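# Lay the conical flask on the pad as pictured

## Task

Set the conical flask on the pad so that it is the only thing there, lying in the same orientation as in the goal picture (the scene's manual reference image), with every part of it inside the pad's edges, and without tipping over any object.

## Robot and tools

Robot: two six-joint arms, left_arm and right_arm, each with a parallel two-finger gripper. Base positions in the scene frame: left_arm (+0.007, +0.429, +0.013) m, right_arm (+0.036, -0.513, +0.013) m, each turned only slightly about z. A gripper's fingers point along its own +z and open and close along its own y. end_effector_position is the spot between the pads when they are shut. Closed fingertips reach about 19 mm past it, fully open ones about 6 mm. A block about 10 cm long sticks out toward the gripper's +x and turns with it.

Frames: the scene frame has its origin on the table top, midway between the nominal bases, with +z up, +x out over the table, and left_arm on the +y side. Image left and right do not match the arm names. Hand poses, velocities and targets are reported in each arm's own base frame. Offsets run along that arm's base axes, and rotations turn about its Hand target position. Fixed cameras and the table use the scene frame.

execute_actions(actions, cameras): actions is a list of actions. Each action is a list of up to 15 rows, and each row is one control step of 1/30 s. If fewer rows are given, the last one is held to fill 15 steps. A row is always 18 numbers in [-1, 1], covering both arms: left dx, dy, dz, rx, ry, rz, left gripper position, force_limit, speed, then the same nine for the right arm. The six pose numbers are an offset from that arm's Hand target at the start of the action, not from the previous row. 1.0 equals 0.6 m for dx, dy, dz and 180 degrees for the rotation vector rx, ry, rz. Every new action starts from the current Hand target, so sending the same offset again moves further. Six zeros ask for the Hand target again. The three gripper numbers are absolute commands, not offsets. position +1 is fully open (85 mm), about -0.8 is where the pads touch, and -1 closes until something blocks. force_limit and speed (about 20, 85 and 150 mm/s at -1, 0, +1) set the grip strength; both start at +1. A 0 is a real command, so to leave a gripper alone, resend its last three numbers. cameras lists camera names, ["all"] or []. Images come only on request or when actions is empty.

move(target, speed, blend, stop_force, zero, blocking, cameras): target is one 18-number row laid out as above, or a list of up to 15 such rows. Every row's pose part is an offset from the Hand targets at the start of the move, never from the previous row. The paths are straight, with no avoidance of obstacles or the other arm, and they last 0.5 to 10 s. speed is the top path speed in m/s (0.002 to 3.6, default 0.25, turns up to twice that in rad/s), as one number or one per target. blend is a corner radius in m for lists (0 means stop at each target). stop_force (3 to 120 N) ends an arm's path when its wrist sensor feels that much push. It cannot be used with blocking=false, is unreliable while the gripper rotates, and should be left out when pulling away from something being pressed. zero (default true) re-zeroes the sensor before the move. blocking=false returns after about 0.5 s while the motion continues. The result adds a move: line such as done, off_target, moving, held or fault, plus limits=paced (the pose was clipped) or limits=held (steps were withheld).

wait(seconds 0 to 10) lets the scene run with commands held. stop brakes a running move, but the fingers keep moving. zoom_image(camera, region [x0, y0, x1, y1] in pixels, at most 504 by 504) enlarges the newest image from cam_head_left, cam_head_right, cam_left_wrist or cam_right_wrist, each 672x504. show_instructions shows the reference images. zero_wrist_force(arm) re-zeroes one wrist sensor. finished_scene(scene) ends the scene; pass the scene number printed at the end of results.

Results: Hand target is the last commanded pose after clipping. The gripper often settles a little short of it, and the next command asks for it again. Also reported: end_effector_position (m) and quat_wxyz, velocities (left out when joint velocities read within noise), joint positions and torques, wrist force and torque in the gripper's axes, and Tool commands. object_status: 0 moving, 2 stopped while closing (a grip), 1 stopped while opening, 3 reached the command or fully shut. position_measured is in counts: 3 open, 78 about 60 mm, 130 about 40 mm, 180 about 20 mm, 230 pads touching. A new position number only takes effect if it differs by 0.01 or more.

Control limits: the commanded orientation is clipped to within 32 degrees of the measured one at each step. Joint targets move at up to 3.14 rad/s, and motion lags the command by about 0.09 to 0.22 s. A clearance check holds back commands that would bring the arms close together.

Avoid: contact torque at the load limits (133 N m on the three big joints, 24.9 N m on the wrists) or about 150 N of outside force, either of which freezes the arm for 10 s. Keep pads pressing against firm surfaces very lightly, since the arms are stiff. Avoid collisions between the arms, and never close one gripper on the other's fingers. Do not squeeze hard on a flask that is still resting on something. Do not drop it or release it while it is moving. Do not knock other objects over or off the table, since anything left off the table fails the task. Do not swing loads fast, and do not route paths close to an arm's own base. Motors above 70 °C give a MOTOR HOT warning, and at 85 °C the arm is braked for 30 to 60 s or more. Loose objects may occasionally get a small push from outside, so check the final state with the cameras.

Each tool is called after ">>>" by a JSON object that holds its "fn" and its "kwargs".

Reference images:

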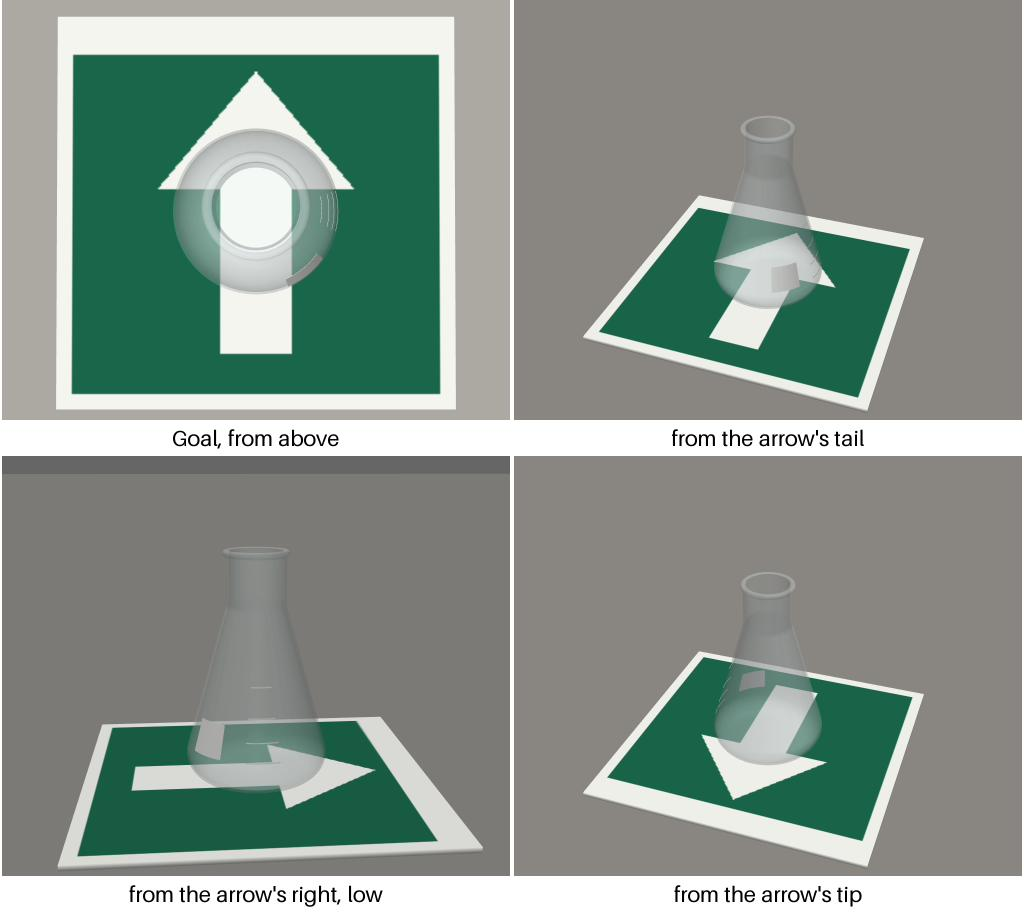

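## Session

>>> {"fn": "execute_actions", "kwargs": {"actions": []}}

Scene clock: 0.00 s.
left_arm: end_effector_position=(+0.4782, -0.7451, +0.2544) position_measured=3 object_status=3 end_effector_quat_wxyz=(-0.030, +0.854, -0.509, +0.105) | right_arm: end_effector_position=(+0.2180, -0.1278, +0.2299) position_measured=3 object_status=3 end_effector_quat_wxyz=(-0.411, +0.219, +0.877, +0.123)
Joint positions: left_arm=[-1.203 -0.579 0.328 -1.449 -1.394 -3.259] | right_arm=[2.909 -1.555 -1.896 -2.125 1.803 0.149]
Joint velocities: within noise
Joint torques (N m): no reading
Wrist force (N): no reading
Wrist torque (N m): no reading
Wrist force, peak (N): no reading
Hand target: left_arm +0.4782, -0.7451, +0.2544; -0.030, +0.854, -0.509, +0.105 | right_arm +0.2180, -0.1278, +0.2299; -0.411, +0.219, +0.877, +0.123
Tool commands: left_gripper/position=+1.0 left_gripper/force_limit=+1.0 left_gripper/speed=+1.0 right_gripper/position=+1.0 right_gripper/force_limit=+1.0 right_gripper/speed=+1.0

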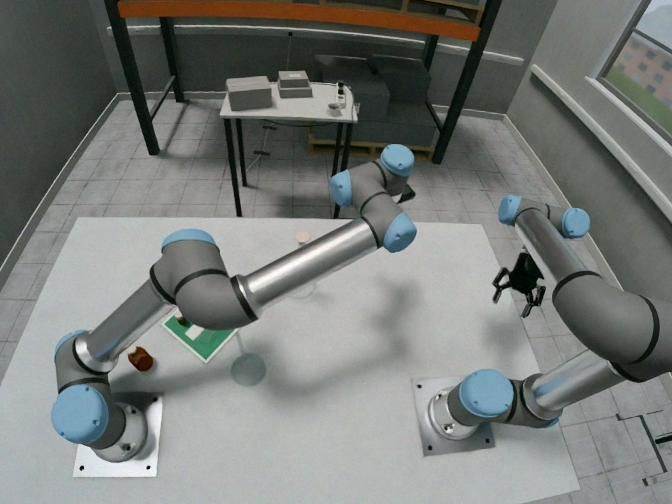

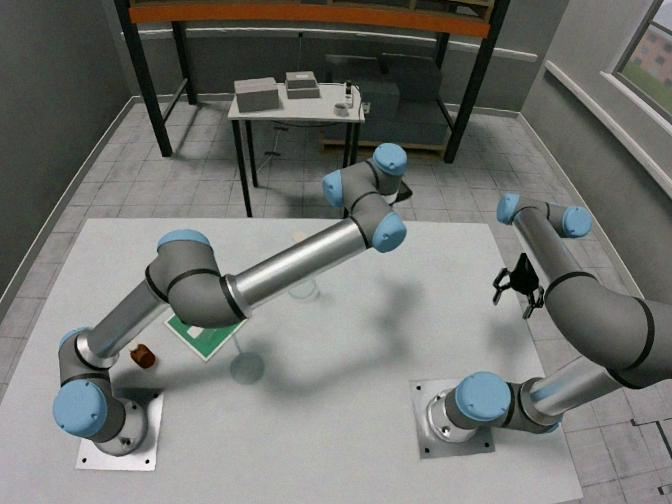

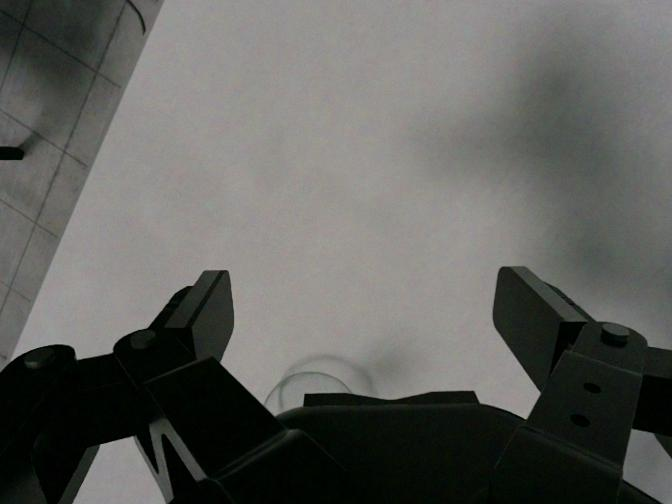

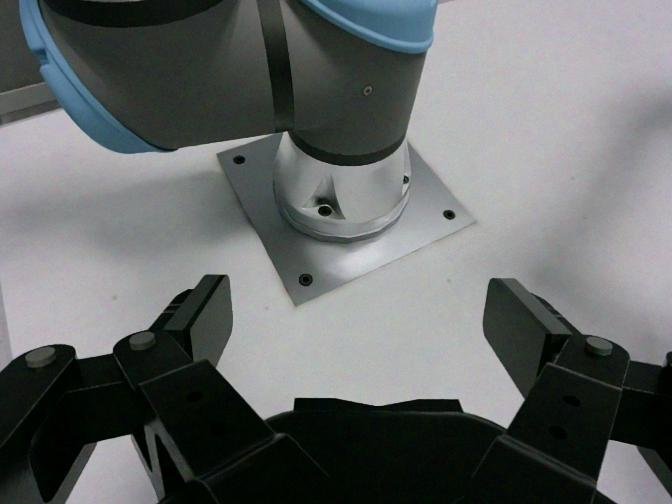

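>>> {"fn": "zoom_image", "kwargs": {"camera": "cam_head_left", "region": [90, 210, 390, 435]}}

>>> {"fn": "zoom_image", "kwargs": {"camera": "cam_head_right", "region": [90, 210, 390, 435]}}

>>> {"fn": "zoom_image", "kwargs": {"camera": "cam_head_left", "region": [150, 300, 290, 405]}}

>>> {"fn": "zoom_image", "kwargs": {"camera": "cam_head_left", "region": [250, 220, 390, 325]}}

Scaled by 1.680 from the camera's 672x504 image, which has a finer 960x720 frame.

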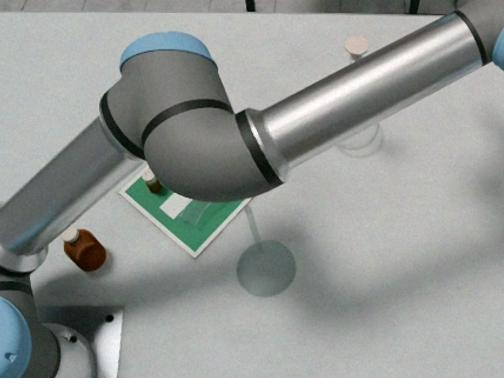

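Scaled by 1.680 from the camera's 672x504 image, which has a finer 960x720 frame.

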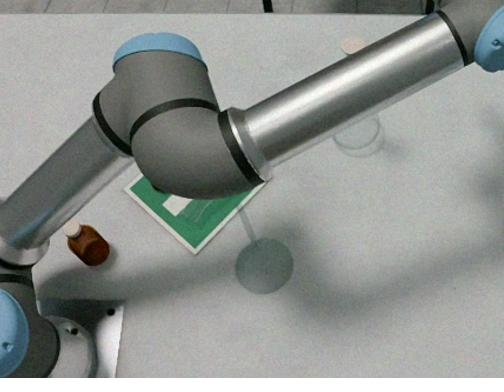

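Scaled by 3.600 from the camera's 672x504 image, which has a finer 960x720 frame.

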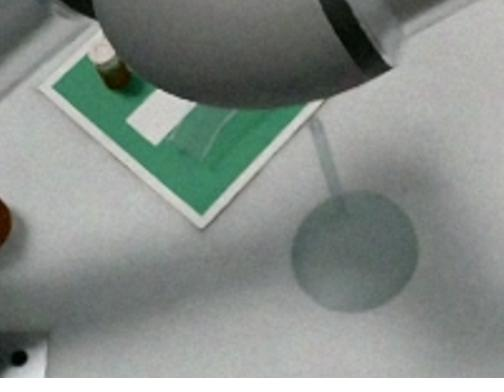

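Scaled by 3.600 from the camera's 672x504 image, which has a finer 960x720 frame.

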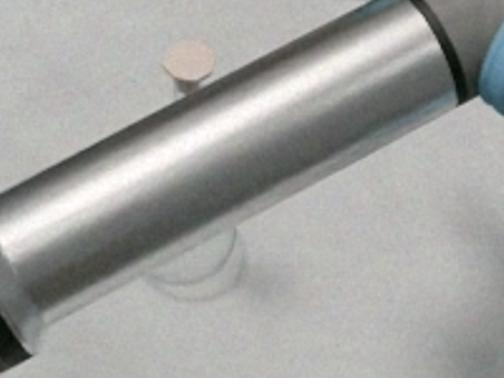

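>>> {"fn": "move", "kwargs": {"target": [[-0.097,0.325,0.277,0,0,0,1,1,1,0,0,0,0,0,0,1,1,1],[-0.263,0.658,0.327,0,0,0,1,1,1,0,0,0,0,0,0,1,1,1]], "blend": [0.05,0], "speed": 0.35, "cameras": ["all"]}}

Scene clock: 16.53 s.
left_arm: end_effector_position=(+0.3204, -0.3505, +0.4507) position_measured=3 object_status=3 end_effector_quat_wxyz=(-0.030, +0.854, -0.509, +0.105) end_effector_velocity=(-0.001, +0.002, +0.002) end_effector_angular_velocity=(-0.002, -0.001, -0.001) | right_arm: end_effector_position=(+0.2180, -0.1278, +0.2299) position_measured=3 object_status=3 end_effector_quat_wxyz=(-0.411, +0.219, +0.877, +0.123)
Joint positions: left_arm=[-1.217 -1.733 1.456 -1.422 -1.392 -3.272] | right_arm=[2.909 -1.555 -1.896 -2.125 1.803 0.149]
Joint velocities: left_arm=[0 -0.005 0.001 0.001 0 0.001] | right_arm=[within noise]
Joint torques (N m): left_arm=[11.92 -26.83 -16.89 -2.72 -0.54 2.47] | right_arm=[-0.58 18.15 19.1 -0.03 0.53 -0.45]
Wrist force (N): left_arm=[0.1 -0.7 0.2] | right_arm=[0.1 0.2 0.0]
Wrist torque (N m): left_arm=[-0.12 -0.02 0.06] | right_arm=[0.02 -0.01 0.00]
Wrist force, peak (N): left_arm=[-3.7 -1.1 -0.9] | right_arm=[0.0 0.3 -0.2]
Hand target: left_arm +0.3204, -0.3503, +0.4506; -0.030, +0.854, -0.509, +0.105 | right_arm +0.2180, -0.1278, +0.2299; -0.411, +0.219, +0.877, +0.123
Off the commanded pose: left_arm 0.000 m, 0 deg | right_arm 0.000 m, 0 deg.
move: done
camera_calibration:
cam_left_wrist: T_world_to_cam=[[-0.874918, -0.463652, -0.139804, 0.18711], [-0.483661, 0.851096, 0.204224, 0.379126], [0.0242975, 0.246297, -0.96889, 0.647116], [0, 0, 0, 1]] pos_world=[0.331351, -0.395301, 0.575716]

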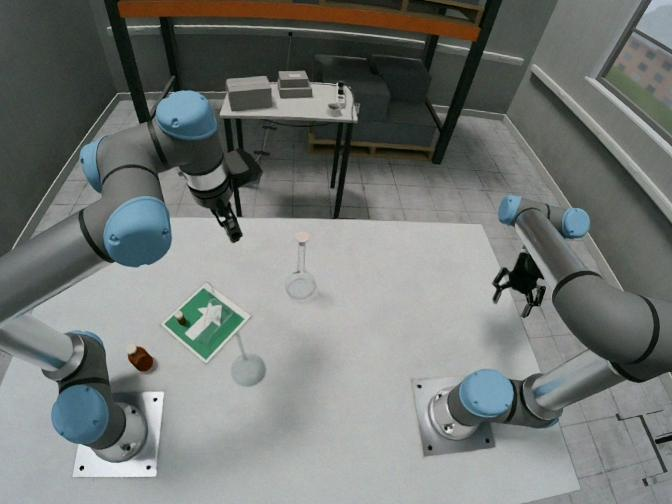

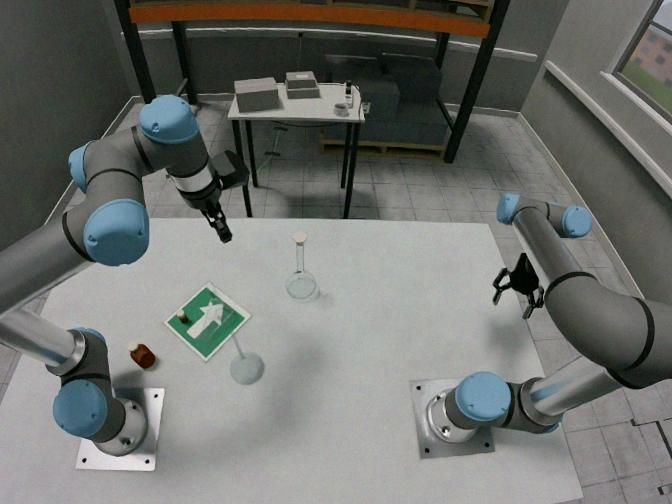

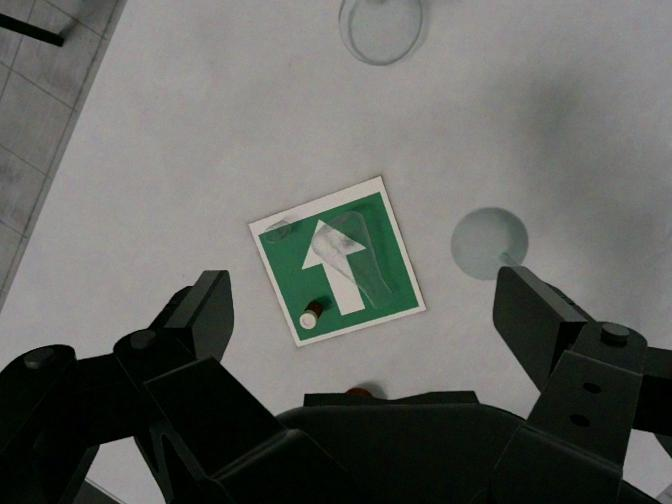

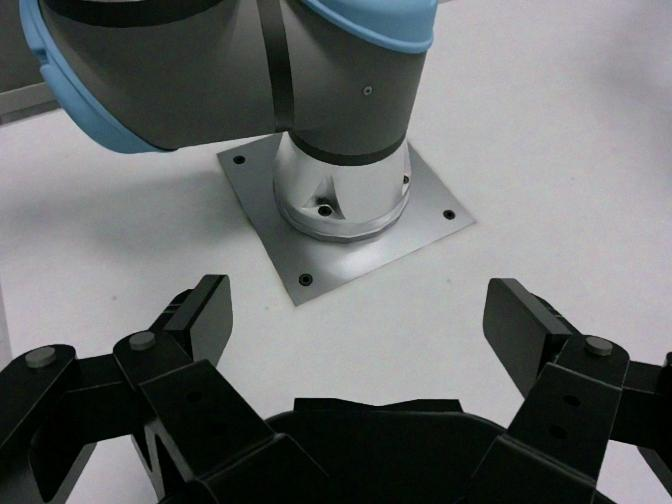

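>>> {"fn": "zoom_image", "kwargs": {"camera": "cam_left_wrist", "region": [230, 165, 440, 355]}}

>>> {"fn": "zoom_image", "kwargs": {"camera": "cam_head_left", "region": [150, 270, 280, 400]}}

>>> {"fn": "zoom_image", "kwargs": {"camera": "cam_head_right", "region": [150, 270, 280, 400]}}

>>> {"fn": "zoom_image", "kwargs": {"camera": "cam_head_left", "region": [250, 220, 350, 320]}}

>>> {"fn": "zoom_image", "kwargs": {"camera": "cam_left_wrist", "region": [430, 180, 560, 300]}}

>>> {"fn": "zoom_image", "kwargs": {"camera": "cam_left_wrist", "region": [310, 0, 460, 100]}}

Scaled by 2.400 from the camera's 672x504 image, which has a finer 960x720 frame.

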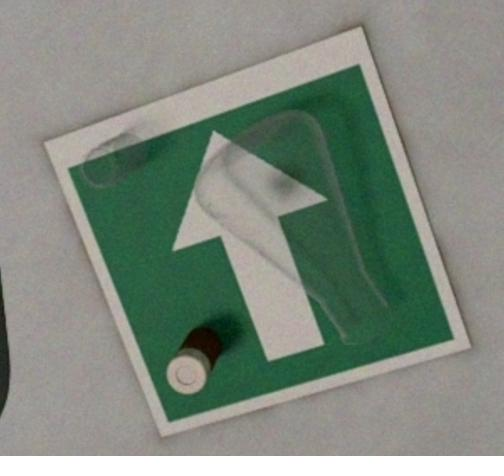

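Scaled by 3.877 from the camera's 672x504 image, which has a finer 960x720 frame.

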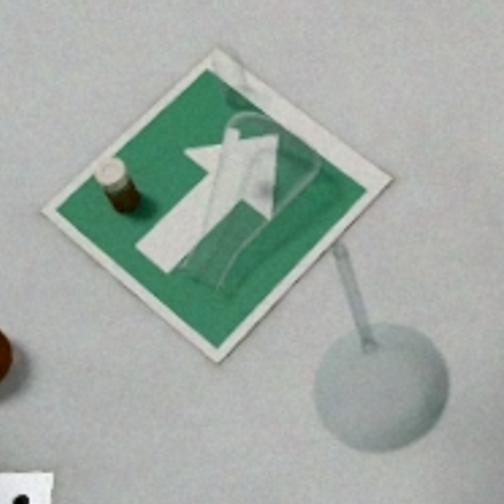

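Scaled by 3.877 from the camera's 672x504 image, which has a finer 960x720 frame.

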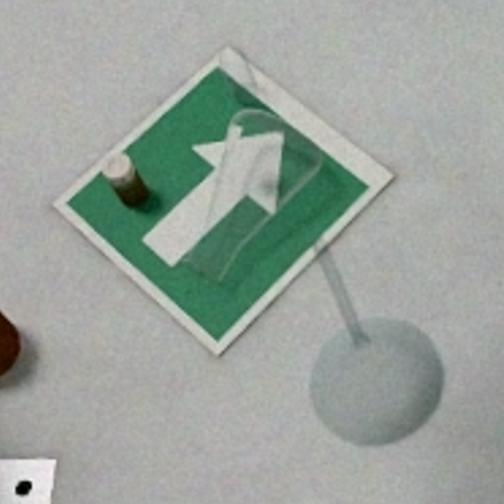

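Scaled by 5.040 from the camera's 672x504 image, which has a finer 960x720 frame.

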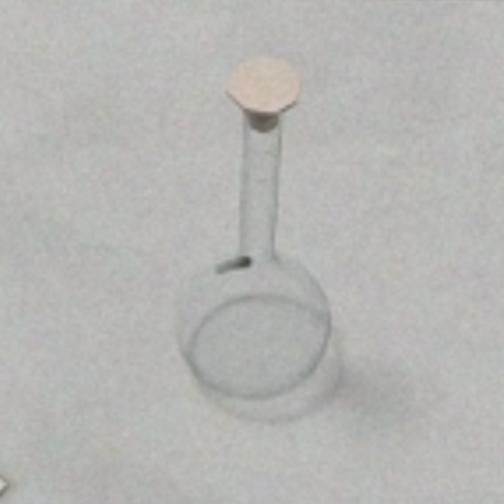

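Scaled by 3.877 from the camera's 672x504 image, which has a finer 960x720 frame.

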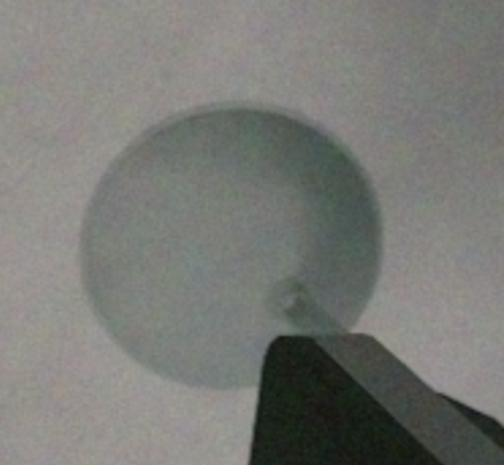

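Scaled by 3.360 from the camera's 672x504 image, which has a finer 960x720 frame.

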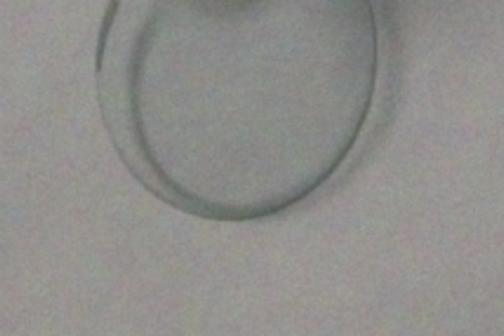

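>>> {"fn": "move", "kwargs": {"target": [0.0027,0.1255,-0.39,0,0,0,1,1,1,0,0,0,0,0,0,1,1,1], "speed": 0.3, "cameras": ["cam_left_wrist"]}}

>>> {"fn": "zoom_image", "kwargs": {"camera": "cam_left_wrist", "region": [180, 40, 510, 400]}}

Scene clock: 37.87 s.
left_arm: end_effector_position=(+0.3221, -0.2751, +0.2167) position_measured=3 object_status=3 end_effector_quat_wxyz=(-0.030, +0.854, -0.509, +0.105) | right_arm: end_effector_position=(+0.2180, -0.1278, +0.2299) position_measured=3 object_status=3 end_effector_quat_wxyz=(-0.411, +0.219, +0.877, +0.123)
Joint positions: left_arm=[-1.136 -1.867 2.166 -2.011 -1.403 -3.191] | right_arm=[2.909 -1.555 -1.896 -2.125 1.803 0.149]
Joint torques (N m): left_arm=[-11.71 -19.51 -14.21 -4.6 1.37 -2.34] | right_arm=[-0.31 18.49 19.75 -0.08 0.37 -0.32]
Wrist force (N): left_arm=[0.0 -1.0 0.4] | right_arm=[-0.1 0.1 0.0]
Wrist torque (N m): left_arm=[-0.22 0.04 0.00] | right_arm=[0.02 0.02 0.00]
Wrist force, peak (N): left_arm=[-1.5 -1.2 3.4] | right_arm=[-0.1 0.4 -0.2]
Hand target: left_arm +0.3220, -0.2750, +0.2166; -0.030, +0.854, -0.509, +0.105 | right_arm +0.2180, -0.1278, +0.2299; -0.411, +0.219, +0.877, +0.123
Off the commanded pose: left_arm 0.000 m, 0 deg | right_arm 0.000 m, 0 deg.
move: done
camera_calibration:
cam_left_wrist: T_world_to_cam=[[-0.874871, -0.463797, -0.139617, 0.190631], [-0.483761, 0.85099, 0.204432, 0.363445], [0.0239979, 0.246393, -0.968873, 0.401911], [0, 0, 0, 1]] pos_world=[0.332952, -0.319902, 0.341717]
Images, in order (width x height): cam_left_wrist 672x504.

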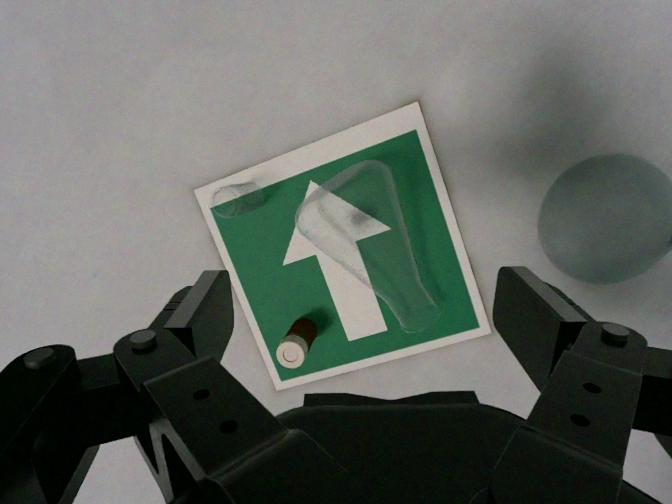

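Scaled by 1.400 from the camera's 672x504 image, which has a finer 960x720 frame.

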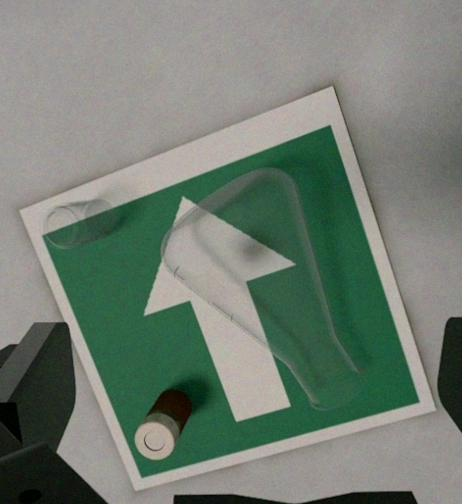

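>>> {"fn": "zoom_image", "kwargs": {"camera": "cam_left_wrist", "region": [190, 160, 300, 240]}}

>>> {"fn": "zoom_image", "kwargs": {"camera": "cam_left_wrist", "region": [270, 140, 460, 350]}}

>>> {"fn": "zoom_image", "kwargs": {"camera": "cam_left_wrist", "region": [260, 300, 350, 390]}}

Scaled by 4.582 from the camera's 672x504 image, which has a finer 960x720 frame.

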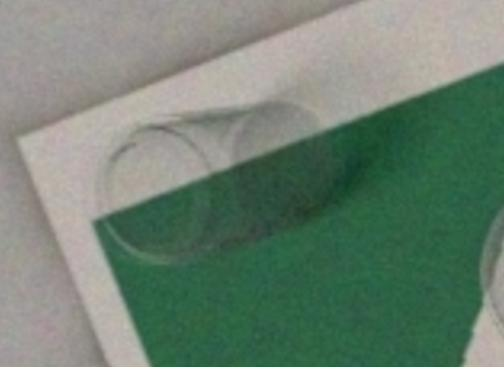

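Scaled by 2.400 from the camera's 672x504 image, which has a finer 960x720 frame.

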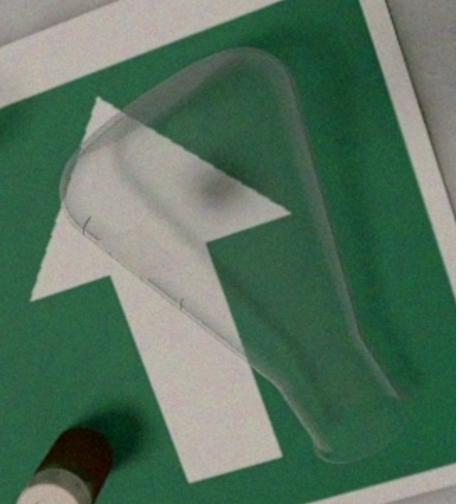

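Scaled by 5.600 from the camera's 672x504 image, which has a finer 960x720 frame.

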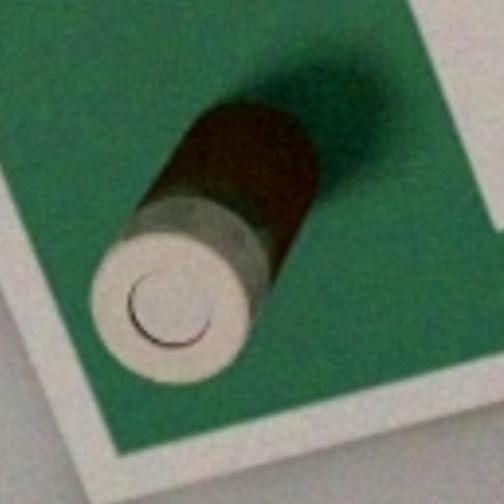

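>>> {"fn": "zoom_image", "kwargs": {"camera": "cam_left_wrist", "region": [285, 150, 405, 270]}}

>>> {"fn": "zoom_image", "kwargs": {"camera": "cam_left_wrist", "region": [300, 190, 370, 260]}}

Scaled by 4.200 from the camera's 672x504 image, which has a finer 960x720 frame.

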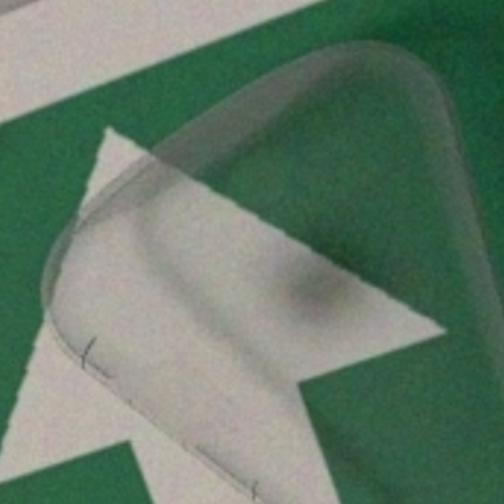

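Scaled by 7.200 from the camera's 672x504 image, which has a finer 960x720 frame.

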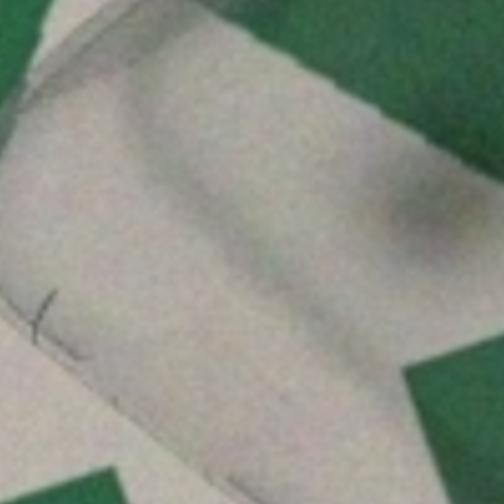

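>>> {"fn": "move", "kwargs": {"target": [[0.0167,0.2075,-0.14,0.018,0.0674,0,0.26,-1,0,0,0,0,0,0,0,1,1,1],[0.0167,0.2075,-0.3243,0.018,0.0674,0,0.26,-1,0,0,0,0,0,0,0,1,1,1]], "blend": [0,0], "speed": [0.3,0.15], "cameras": ["cam_left_wrist","cam_head_left"]}}

Scene clock: 118.93 s.
left_arm: end_effector_position=(+0.3320, -0.1506, +0.0221) position_measured=96 object_status=3 end_effector_quat_wxyz=(+0.000, +0.859, -0.512, +0.000) end_effector_velocity=(+0.000, -0.001, +0.000) end_effector_angular_velocity=(-0.002, -0.002, -0.001) | right_arm: end_effector_position=(+0.2180, -0.1278, +0.2299) position_measured=3 object_status=3 end_effector_quat_wxyz=(-0.411, +0.219, +0.877, +0.123)
Joint positions: left_arm=[-0.8 -1.577 2.482 -2.475 -1.571 -2.867] | right_arm=[2.909 -1.555 -1.896 -2.125 1.803 0.149]
Joint velocities: left_arm=[-0.001 0.002 0 -0.005 0 0] | right_arm=[within noise]
Joint torques (N m): left_arm=[12.05 -10.49 -22.92 -4.41 -0.96 2.23] | right_arm=[0.52 18.98 19.15 -0.11 0.32 -0.23]
Wrist force (N): left_arm=[-0.6 -0.3 0.1] | right_arm=[-0.1 0.1 -0.2]
Wrist torque (N m): left_arm=[-0.08 0.11 0.04] | right_arm=[0.02 0.02 0.00]
Wrist force, peak (N): left_arm=[-2.6 -2.6 2.0] | right_arm=[-0.1 0.4 -0.1]
Hand target: left_arm +0.3320, -0.1505, +0.0221; +0.000, +0.859, -0.512, +0.000 | right_arm +0.2180, -0.1278, +0.2299; -0.411, +0.219, +0.877, +0.123
Off the commanded pose: left_arm 0.000 m, 0 deg | right_arm 0.000 m, 0 deg.
move: done
camera_calibration:
cam_left_wrist: T_world_to_cam=[[-0.887502, -0.460305, 0.0214317, 0.231145], [-0.424812, 0.835317, 0.34897, 0.276928], [-0.178535, 0.300607, -0.936889, 0.257124], [0, 0, 0, 1]] pos_world=[0.36869, -0.202219, 0.139304]
Images, in order (width x height): cam_head_left 672x504, cam_left_wrist 672x504.

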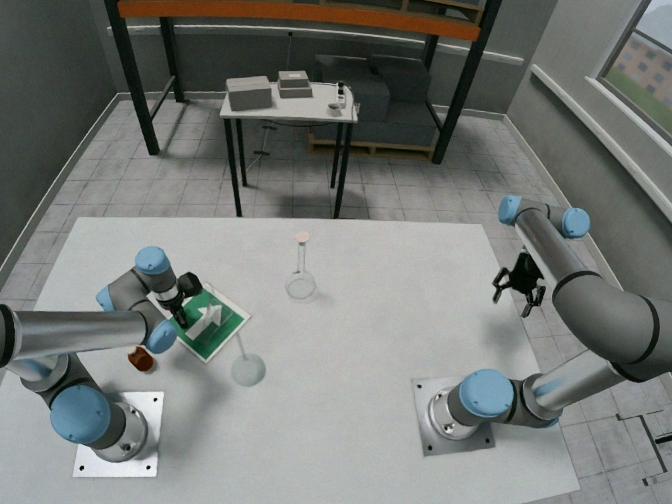

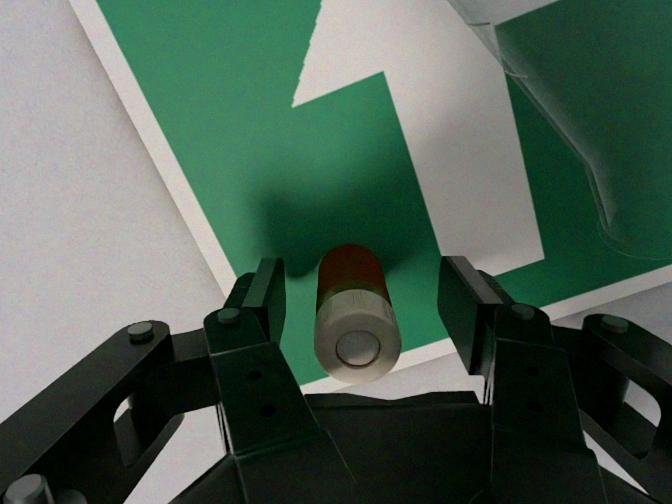

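>>> {"fn": "move", "kwargs": {"target": [0,0,0,0,0,0,-1,-1,-0.6,0,0,0,0,0,0,1,1,1], "cameras": ["cam_left_wrist"]}}

Scene clock: 120.27 s.
left_arm: end_effector_position=(+0.3320, -0.1506, +0.0221) position_measured=172 object_status=2 end_effector_quat_wxyz=(+0.000, +0.859, -0.512, +0.000) | right_arm: end_effector_position=(+0.2180, -0.1278, +0.2299) position_measured=3 object_status=3 end_effector_quat_wxyz=(-0.411, +0.219, +0.877, +0.123)
Joint positions: left_arm=[-0.8 -1.577 2.482 -2.475 -1.571 -2.867] | right_arm=[2.909 -1.555 -1.896 -2.125 1.803 0.149]
Joint torques (N m): left_arm=[12.25 -10.38 -15.4 -4.41 -0.63 2.41] | right_arm=[-0.09 19.13 19.94 0.03 0.43 -0.33]
Wrist force (N): left_arm=[-0.3 -0.5 -0.1] | right_arm=[-0.2 0.2 -0.1]
Wrist torque (N m): left_arm=[-0.08 0.06 0.03] | right_arm=[0.04 0.04 0.00]
Wrist force, peak (N): left_arm=[-0.5 -0.6 0.2] | right_arm=[-0.2 0.3 0.0]
Hand target: left_arm +0.3320, -0.1505, +0.0221; +0.000, +0.859, -0.512, +0.000 | right_arm +0.2180, -0.1278, +0.2299; -0.411, +0.219, +0.877, +0.123
Off the commanded pose: left_arm 0.000 m, 0 deg | right_arm 0.000 m, 0 deg.
move: done
camera_calibration:
cam_left_wrist: T_world_to_cam=[[-0.887473, -0.460364, 0.021359, 0.231135], [-0.424918, 0.835326, 0.34882, 0.277024], [-0.178426, 0.300493, -0.936946, 0.256976], [0, 0, 0, 1]] pos_world=[0.36869, -0.202219, 0.139204]
Images, in order (width x height): cam_left_wrist 672x504.

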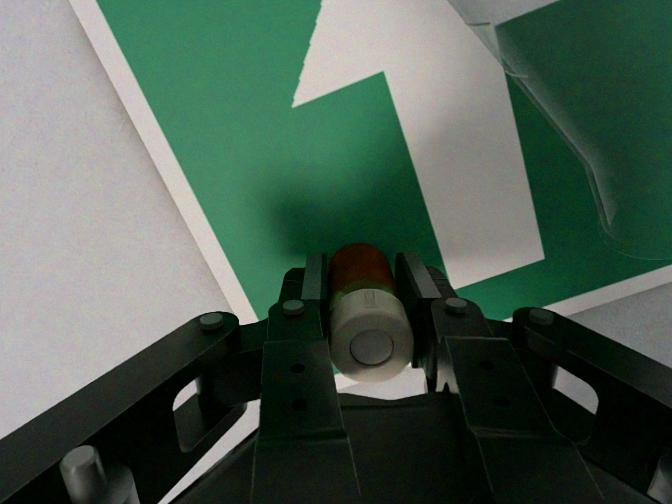

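>>> {"fn": "move", "kwargs": {"target": [[0,0,0.2,0,0,0,-1,-1,-0.6,0,0,0,0,0,0,1,1,1],[0.28,-0.3158,0.2,0,0,0,-1,-1,-0.6,0,0,0,0,0,0,1,1,1],[0.28,-0.3158,0.03,0,0,0,-1,-1,-0.6,0,0,0,0,0,0,1,1,1],[0.28,-0.3158,-0.0045,0,0,0,-1,-1,-0.6,0,0,0,0,0,0,1,1,1]], "blend": [0.04,0.04,0.005,0], "speed": [0.2,0.3,0.2,0.06], "cameras": ["cam_left_wrist"]}}

Scene clock: 124.57 s.
left_arm: end_effector_position=(+0.4999, -0.3399, +0.0192) position_measured=172 object_status=2 end_effector_quat_wxyz=(+0.000, +0.859, -0.512, -0.001) | right_arm: end_effector_position=(+0.2180, -0.1278, +0.2299) position_measured=3 object_status=3 end_effector_quat_wxyz=(-0.411, +0.219, +0.877, +0.123)
Joint positions: left_arm=[-0.82 -1.085 1.817 -2.301 -1.571 -2.887] | right_arm=[2.909 -1.555 -1.896 -2.125 1.803 0.149]
Joint torques (N m): left_arm=[11.29 -50.58 -31.63 -1.79 0.61 1.72] | right_arm=[0.31 18.34 19.26 0 0.21 -0.31]
Wrist force (N): left_arm=[0.2 -0.5 0.5] | right_arm=[0.0 0.1 0.1]
Wrist torque (N m): left_arm=[-0.11 -0.06 0.01] | right_arm=[0.02 0.00 0.00]
Wrist force, peak (N): left_arm=[-10.3 2.1 -29.3] | right_arm=[0.1 0.4 -0.2]
Hand target: left_arm +0.5000, -0.3400, +0.0194; +0.000, +0.859, -0.512, +0.000 | right_arm +0.2180, -0.1278, +0.2299; -0.411, +0.219, +0.877, +0.123
Off the commanded pose: left_arm 0.000 m, 0 deg | right_arm 0.000 m, 0 deg.
move: done
camera_calibration:
cam_left_wrist: T_world_to_cam=[[-0.887493, -0.460316, 0.021566, 0.29301], [-0.424708, 0.835209, 0.349356, 0.507325], [-0.178826, 0.300892, -0.936742, 0.341566], [0, 0, 0, 1]] pos_world=[0.536591, -0.391619, 0.136403]
Images, in order (width x height): cam_left_wrist 672x504.

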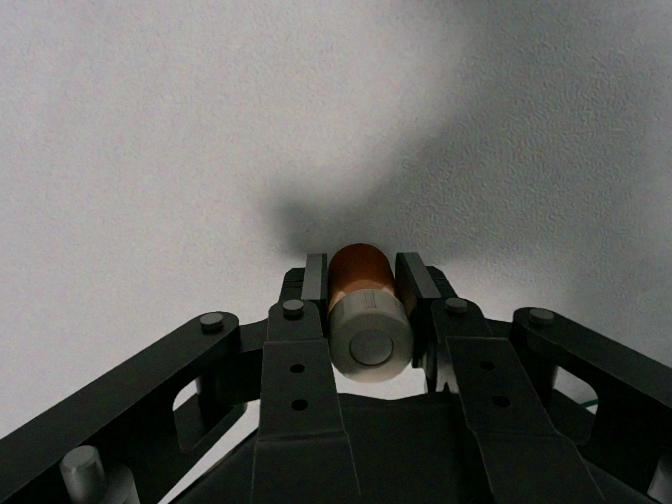

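>>> {"fn": "move", "kwargs": {"target": [0,0,-0.01,0,0,0,-1,-1,-0.6,0,0,0,0,0,0,1,1,1], "speed": 0.01, "stop_force": 4}}

Scene clock: 126.87 s.
left_arm: end_effector_position=(+0.5001, -0.3401, +0.0192) position_measured=172 object_status=2 end_effector_quat_wxyz=(+0.000, +0.859, -0.512, +0.000) | right_arm: end_effector_position=(+0.2180, -0.1278, +0.2299) position_measured=3 object_status=3 end_effector_quat_wxyz=(-0.411, +0.219, +0.877, +0.123)
Joint positions: left_arm=[-0.819 -1.085 1.816 -2.302 -1.571 -2.887] | right_arm=[2.909 -1.555 -1.896 -2.125 1.803 0.149]
Joint torques (N m): left_arm=[12.14 -52.14 -31.85 -1.61 0.41 1.82] | right_arm=[0.22 18.45 19.63 -0.16 0.23 -0.44]
Wrist force (N): left_arm=[0.6 -0.6 0.0] | right_arm=[0.2 0.2 -0.1]
Wrist torque (N m): left_arm=[-0.12 -0.08 0.01] | right_arm=[0.04 -0.03 0.00]
Wrist force, peak (N): left_arm=[-8.8 2.4 -21.5] | right_arm=[-0.2 0.4 -0.2]
Hand target: left_arm +0.5001, -0.3401, +0.0192; +0.000, +0.859, -0.512, +0.000 (not the last commanded pose) | right_arm +0.2180, -0.1278, +0.2299; -0.411, +0.219, +0.877, +0.123
Off the commanded pose: left_arm 0.006 m, 0 deg | right_arm 0.000 m, 0 deg.
move: contact (left_arm)

>>> {"fn": "move", "kwargs": {"target": [[0,0,0,0,0,0,0.26,-1,-0.3,0,0,0,0,0,0,1,1,1],[0,0,0.18,0,0,0,0.26,-1,-0.3,0,0,0,0,0,0,1,1,1],[-0.1177,0.1707,0.2013,0,0,-0.586,0.26,-1,-0.3,0,0,0,0,0,0,1,1,1],[-0.1177,0.1707,0.06,0,0,-0.586,0.26,-1,-0.3,0,0,0,0,0,0,1,1,1]], "blend": [0,0.02,0,0], "speed": [0.1,0.2,0.6,0.2], "cameras": ["cam_left_wrist","cam_head_left"]}}

Scene clock: 133.90 s.
left_arm: end_effector_position=(+0.4295, -0.2378, +0.0553) position_measured=96 object_status=3 end_effector_quat_wxyz=(+0.000, -0.113, +0.994, +0.000) | right_arm: end_effector_position=(+0.2180, -0.1278, +0.2299) position_measured=3 object_status=3 end_effector_quat_wxyz=(-0.411, +0.219, +0.877, +0.123)
Joint positions: left_arm=[-0.781 -1.369 2.117 -2.319 -1.571 -1.007] | right_arm=[2.909 -1.555 -1.896 -2.125 1.803 0.149]
Joint torques (N m): left_arm=[5.67 -26.74 -22.11 -4.29 1.05 1.87] | right_arm=[0.88 18.45 19.42 -0.12 0.18 -0.26]
Wrist force (N): left_arm=[0.3 -1.0 0.1] | right_arm=[0.0 0.3 -0.2]
Wrist torque (N m): left_arm=[-0.15 -0.08 0.00] | right_arm=[0.05 -0.01 0.00]
Wrist force, peak (N): left_arm=[0.2 -0.8 3.1] | right_arm=[0.0 0.3 -0.3]
Hand target: left_arm +0.4295, -0.2377, +0.0552; +0.000, -0.113, +0.994, +0.000 | right_arm +0.2180, -0.1278, +0.2299; -0.411, +0.219, +0.877, +0.123
Off the commanded pose: left_arm 0.000 m, 0 deg | right_arm 0.000 m, 0 deg.
move: done
camera_calibration:
cam_left_wrist: T_world_to_cam=[[-0.206689, 0.978176, 0.0212533, 0.326436], [0.918548, 0.186516, 0.348543, -0.351593], [0.336972, 0.091562, -0.937052, 0.0607192], [0, 0, 0, 1]] pos_world=[0.369965, -0.259294, 0.172504]
Images, in order (width x height): cam_head_left 672x504, cam_left_wrist 672x504.

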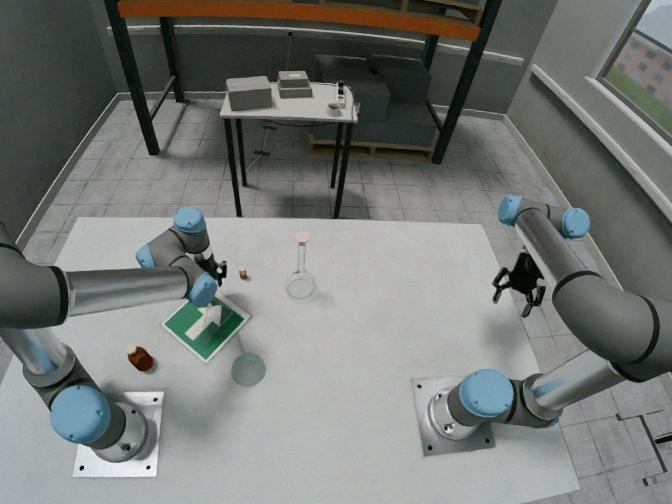

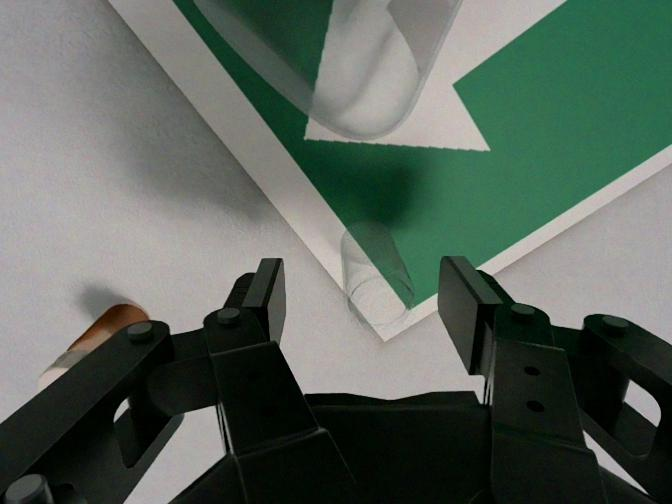

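>>> {"fn": "move", "kwargs": {"target": [[-0.005,0.0145,0,0,0,0,0.26,-1,-0.3,0,0,0,0,0,0,1,1,1],[-0.005,0.0145,-0.045,0,0,0,0.26,-1,-0.3,0,0,0,0,0,0,1,1,1],[-0.005,0.0145,-0.045,0,0,0,-1,-1,-0.7,0,0,0,0,0,0,1,1,1]], "speed": [0.1,0.12,0.1], "cameras": ["cam_left_wrist"]}}

Scene clock: 138.10 s.
left_arm: end_effector_position=(+0.4265, -0.2290, +0.0282) position_measured=171 object_status=2 end_effector_quat_wxyz=(+0.000, -0.113, +0.994, +0.000) | right_arm: end_effector_position=(+0.2180, -0.1278, +0.2299) position_measured=3 object_status=3 end_effector_quat_wxyz=(-0.411, +0.219, +0.877, +0.123)
Joint positions: left_arm=[-0.772 -1.329 2.162 -2.403 -1.571 -0.998] | right_arm=[2.909 -1.555 -1.896 -2.125 1.803 0.149]
Joint torques (N m): left_arm=[-10.74 -23.87 -30.35 -4.1 0.09 -1.49] | right_arm=[0.37 18.72 19.57 -0.05 0.16 -0.3]
Wrist force (N): left_arm=[0.1 -0.6 -0.8] | right_arm=[0.1 0.1 -0.1]
Wrist torque (N m): left_arm=[-0.09 -0.04 -0.11] | right_arm=[0.02 -0.02 0.00]
Wrist force, peak (N): left_arm=[0.4 -0.7 2.2] | right_arm=[-0.1 0.3 -0.3]
Hand target: left_arm +0.4265, -0.2290, +0.0282; +0.000, -0.113, +0.994, +0.000 | right_arm +0.2180, -0.1278, +0.2299; -0.411, +0.219, +0.877, +0.123
Off the commanded pose: left_arm 0.000 m, 0 deg | right_arm 0.000 m, 0 deg.
move: done
camera_calibration:
cam_left_wrist: T_world_to_cam=[[-0.206811, 0.978149, 0.0213106, 0.317912], [0.918521, 0.18661, 0.348562, -0.340984], [0.336968, 0.0916606, -0.937044, 0.0355644], [0, 0, 0, 1]] pos_world=[0.366965, -0.250594, 0.145404]
Images, in order (width x height): cam_left_wrist 672x504.

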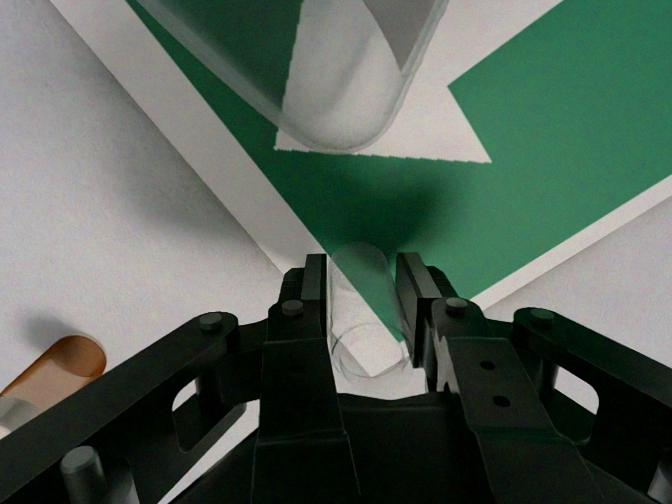

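>>> {"fn": "move", "kwargs": {"target": [[0,0,0.1,0,0,0,-1,-1,-0.7,0,0,0,0,0,0,1,1,1],[0.2058,-0.0517,0.1,0,0,0,-1,-1,-0.7,0,0,0,0,0,0,1,1,1],[0.2058,-0.0517,-0.0025,0,0,0,-1,-1,-0.7,0,0,0,0,0,0,1,1,1]], "blend": [0.025,0.025,0], "speed": [0.2,0.25,0.12]}}

>>> {"fn": "move", "kwargs": {"target": [0,0,-0.01,0,0,0,-1,-1,-0.7,0,0,0,0,0,0,1,1,1], "speed": 0.01, "stop_force": 4, "cameras": ["cam_left_wrist"]}}

Scene clock: 141.80 s.
left_arm: end_effector_position=(+0.5499, -0.2600, +0.0267) position_measured=171 object_status=2 end_effector_quat_wxyz=(+0.000, -0.113, +0.994, +0.000) | right_arm: end_effector_position=(+0.2180, -0.1278, +0.2299) position_measured=3 object_status=3 end_effector_quat_wxyz=(-0.411, +0.219, +0.877, +0.123)
Joint positions: left_arm=[-0.663 -1.09 1.801 -2.281 -1.571 -0.889] | right_arm=[2.909 -1.555 -1.896 -2.125 1.803 0.149]
Joint torques (N m): left_arm=[-12.09 -38.66 -32.15 -3.78 0.87 -1.78] | right_arm=[-0.26 17.63 19.66 -0.09 0.04 -0.37]
Wrist force (N): left_arm=[0.6 -0.7 1.2] | right_arm=[-0.3 0.2 -0.1]
Wrist torque (N m): left_arm=[-0.16 -0.14 -0.07] | right_arm=[0.04 0.04 0.00]
Wrist force, peak (N): left_arm=[0.5 -0.7 3.4] | right_arm=[-0.1 0.2 -0.3]
Hand target: left_arm +0.5500, -0.2600, +0.0267; +0.000, -0.113, +0.994, +0.000 | right_arm +0.2180, -0.1278, +0.2299; -0.411, +0.219, +0.877, +0.123
Off the commanded pose: left_arm 0.000 m, 0 deg | right_arm 0.000 m, 0 deg.
move: done

Scene clock: 143.07 s.
left_arm: end_effector_position=(+0.5501, -0.2601, +0.0254) position_measured=171 object_status=2 end_effector_quat_wxyz=(+0.000, -0.113, +0.994, +0.000) | right_arm: end_effector_position=(+0.2180, -0.1278, +0.2299) position_measured=3 object_status=3 end_effector_quat_wxyz=(-0.411, +0.219, +0.877, +0.123)
Joint positions: left_arm=[-0.663 -1.088 1.801 -2.285 -1.571 -0.889] | right_arm=[2.909 -1.555 -1.896 -2.125 1.803 0.149]
Joint torques (N m): left_arm=[-11.01 -50.56 -31.34 -2.01 1.06 -1.45] | right_arm=[0.8 18.58 20.11 -0.26 0.12 -0.3]
Wrist force (N): left_arm=[0.5 -0.7 -1.1] | right_arm=[-0.3 0.1 0.0]
Wrist torque (N m): left_arm=[-0.14 -0.13 -0.07] | right_arm=[0.01 0.04 -0.01]
Wrist force, peak (N): left_arm=[6.8 5.1 -25.8] | right_arm=[0.1 0.2 -0.4]
Hand target: left_arm +0.5501, -0.2602, +0.0254; +0.000, -0.113, +0.994, +0.000 (not the last commanded pose) | right_arm +0.2180, -0.1278, +0.2299; -0.411, +0.219, +0.877, +0.123
Off the commanded pose: left_arm 0.005 m, 0 deg | right_arm 0.000 m, 0 deg.
move: contact (left_arm)
camera_calibration:
cam_left_wrist: T_world_to_cam=[[-0.206843, 0.978148, 0.0210473, 0.374006], [0.918435, 0.186712, 0.348734, -0.447687], [0.337183, 0.0914636, -0.936986, -0.00602795], [0, 0, 0, 1]] pos_world=[0.490564, -0.281694, 0.142603]
Images, in order (width x height): cam_left_wrist 672x504.

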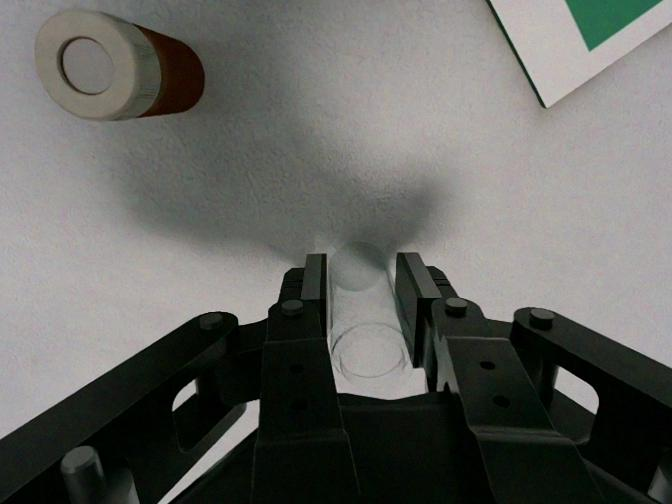

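>>> {"fn": "move", "kwargs": {"target": [[0,0,0,0,0,0,0.26,-1,-0.3,0,0,0,0,0,0,1,1,1],[0,0,0.15,0,0,0,0.26,-1,-0.3,0,0,0,0,0,0,1,1,1],[-0.45,0.042,0.224,0,0,-0.25,0.6,-1,0,0,0,0,0,0,0,1,1,1]], "blend": [0,0.03,0], "speed": [0.1,0.2,0.35], "cameras": ["cam_left_wrist"]}}

>>> {"fn": "zoom_image", "kwargs": {"camera": "cam_left_wrist", "region": [200, 20, 560, 340]}}

Scene clock: 148.13 s.
left_arm: end_effector_position=(+0.2802, -0.2350, +0.1599) position_measured=53 object_status=0 end_effector_quat_wxyz=(+0.000, +0.276, +0.961, +0.000) | right_arm: end_effector_position=(+0.2180, -0.1278, +0.2299) position_measured=3 object_status=3 end_effector_quat_wxyz=(-0.411, +0.219, +0.877, +0.123)
Joint positions: left_arm=[-1.071 -1.858 2.26 -1.973 -1.571 -0.512] | right_arm=[2.909 -1.555 -1.896 -2.125 1.803 0.149]
Joint torques (N m): left_arm=[-11.93 -19.41 -15.24 -1.71 -1.17 2.66] | right_arm=[0.52 18.39 19.81 -0.2 0.17 -0.43]
Wrist force (N): left_arm=[0.4 -1.1 0.4] | right_arm=[-0.1 0.1 -0.1]
Wrist torque (N m): left_arm=[-0.24 -0.08 0.05] | right_arm=[0.02 0.02 0.00]
Wrist force, peak (N): left_arm=[0.3 -0.6 4.3] | right_arm=[-0.1 0.3 -0.2]
Hand target: left_arm +0.2801, -0.2350, +0.1598; +0.000, +0.276, +0.961, +0.000 | right_arm +0.2180, -0.1278, +0.2299; -0.411, +0.219, +0.877, +0.123
Off the commanded pose: left_arm 0.000 m, 0 deg | right_arm 0.000 m, 0 deg.
move: done
camera_calibration:
cam_left_wrist: T_world_to_cam=[[0.545384, 0.837925, 0.0209414, 0.0469404], [0.781451, -0.517345, 0.34884, -0.378407], [0.303136, -0.173887, -0.936948, 0.155913], [0, 0, 0, 1]] pos_world=[0.222843, -0.207988, 0.277103]
Images, in order (width x height): cam_left_wrist 672x504.

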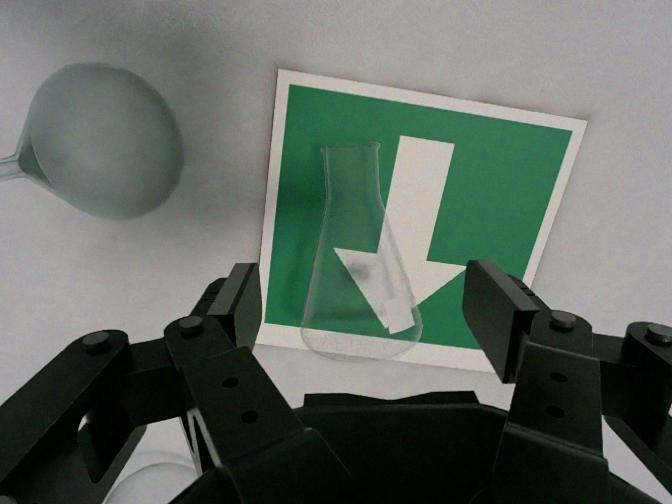

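Scaled by 1.400 from the camera's 672x504 image, which has a finer 960x720 frame.

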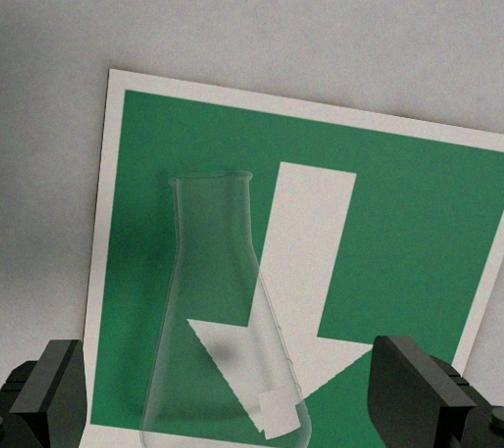

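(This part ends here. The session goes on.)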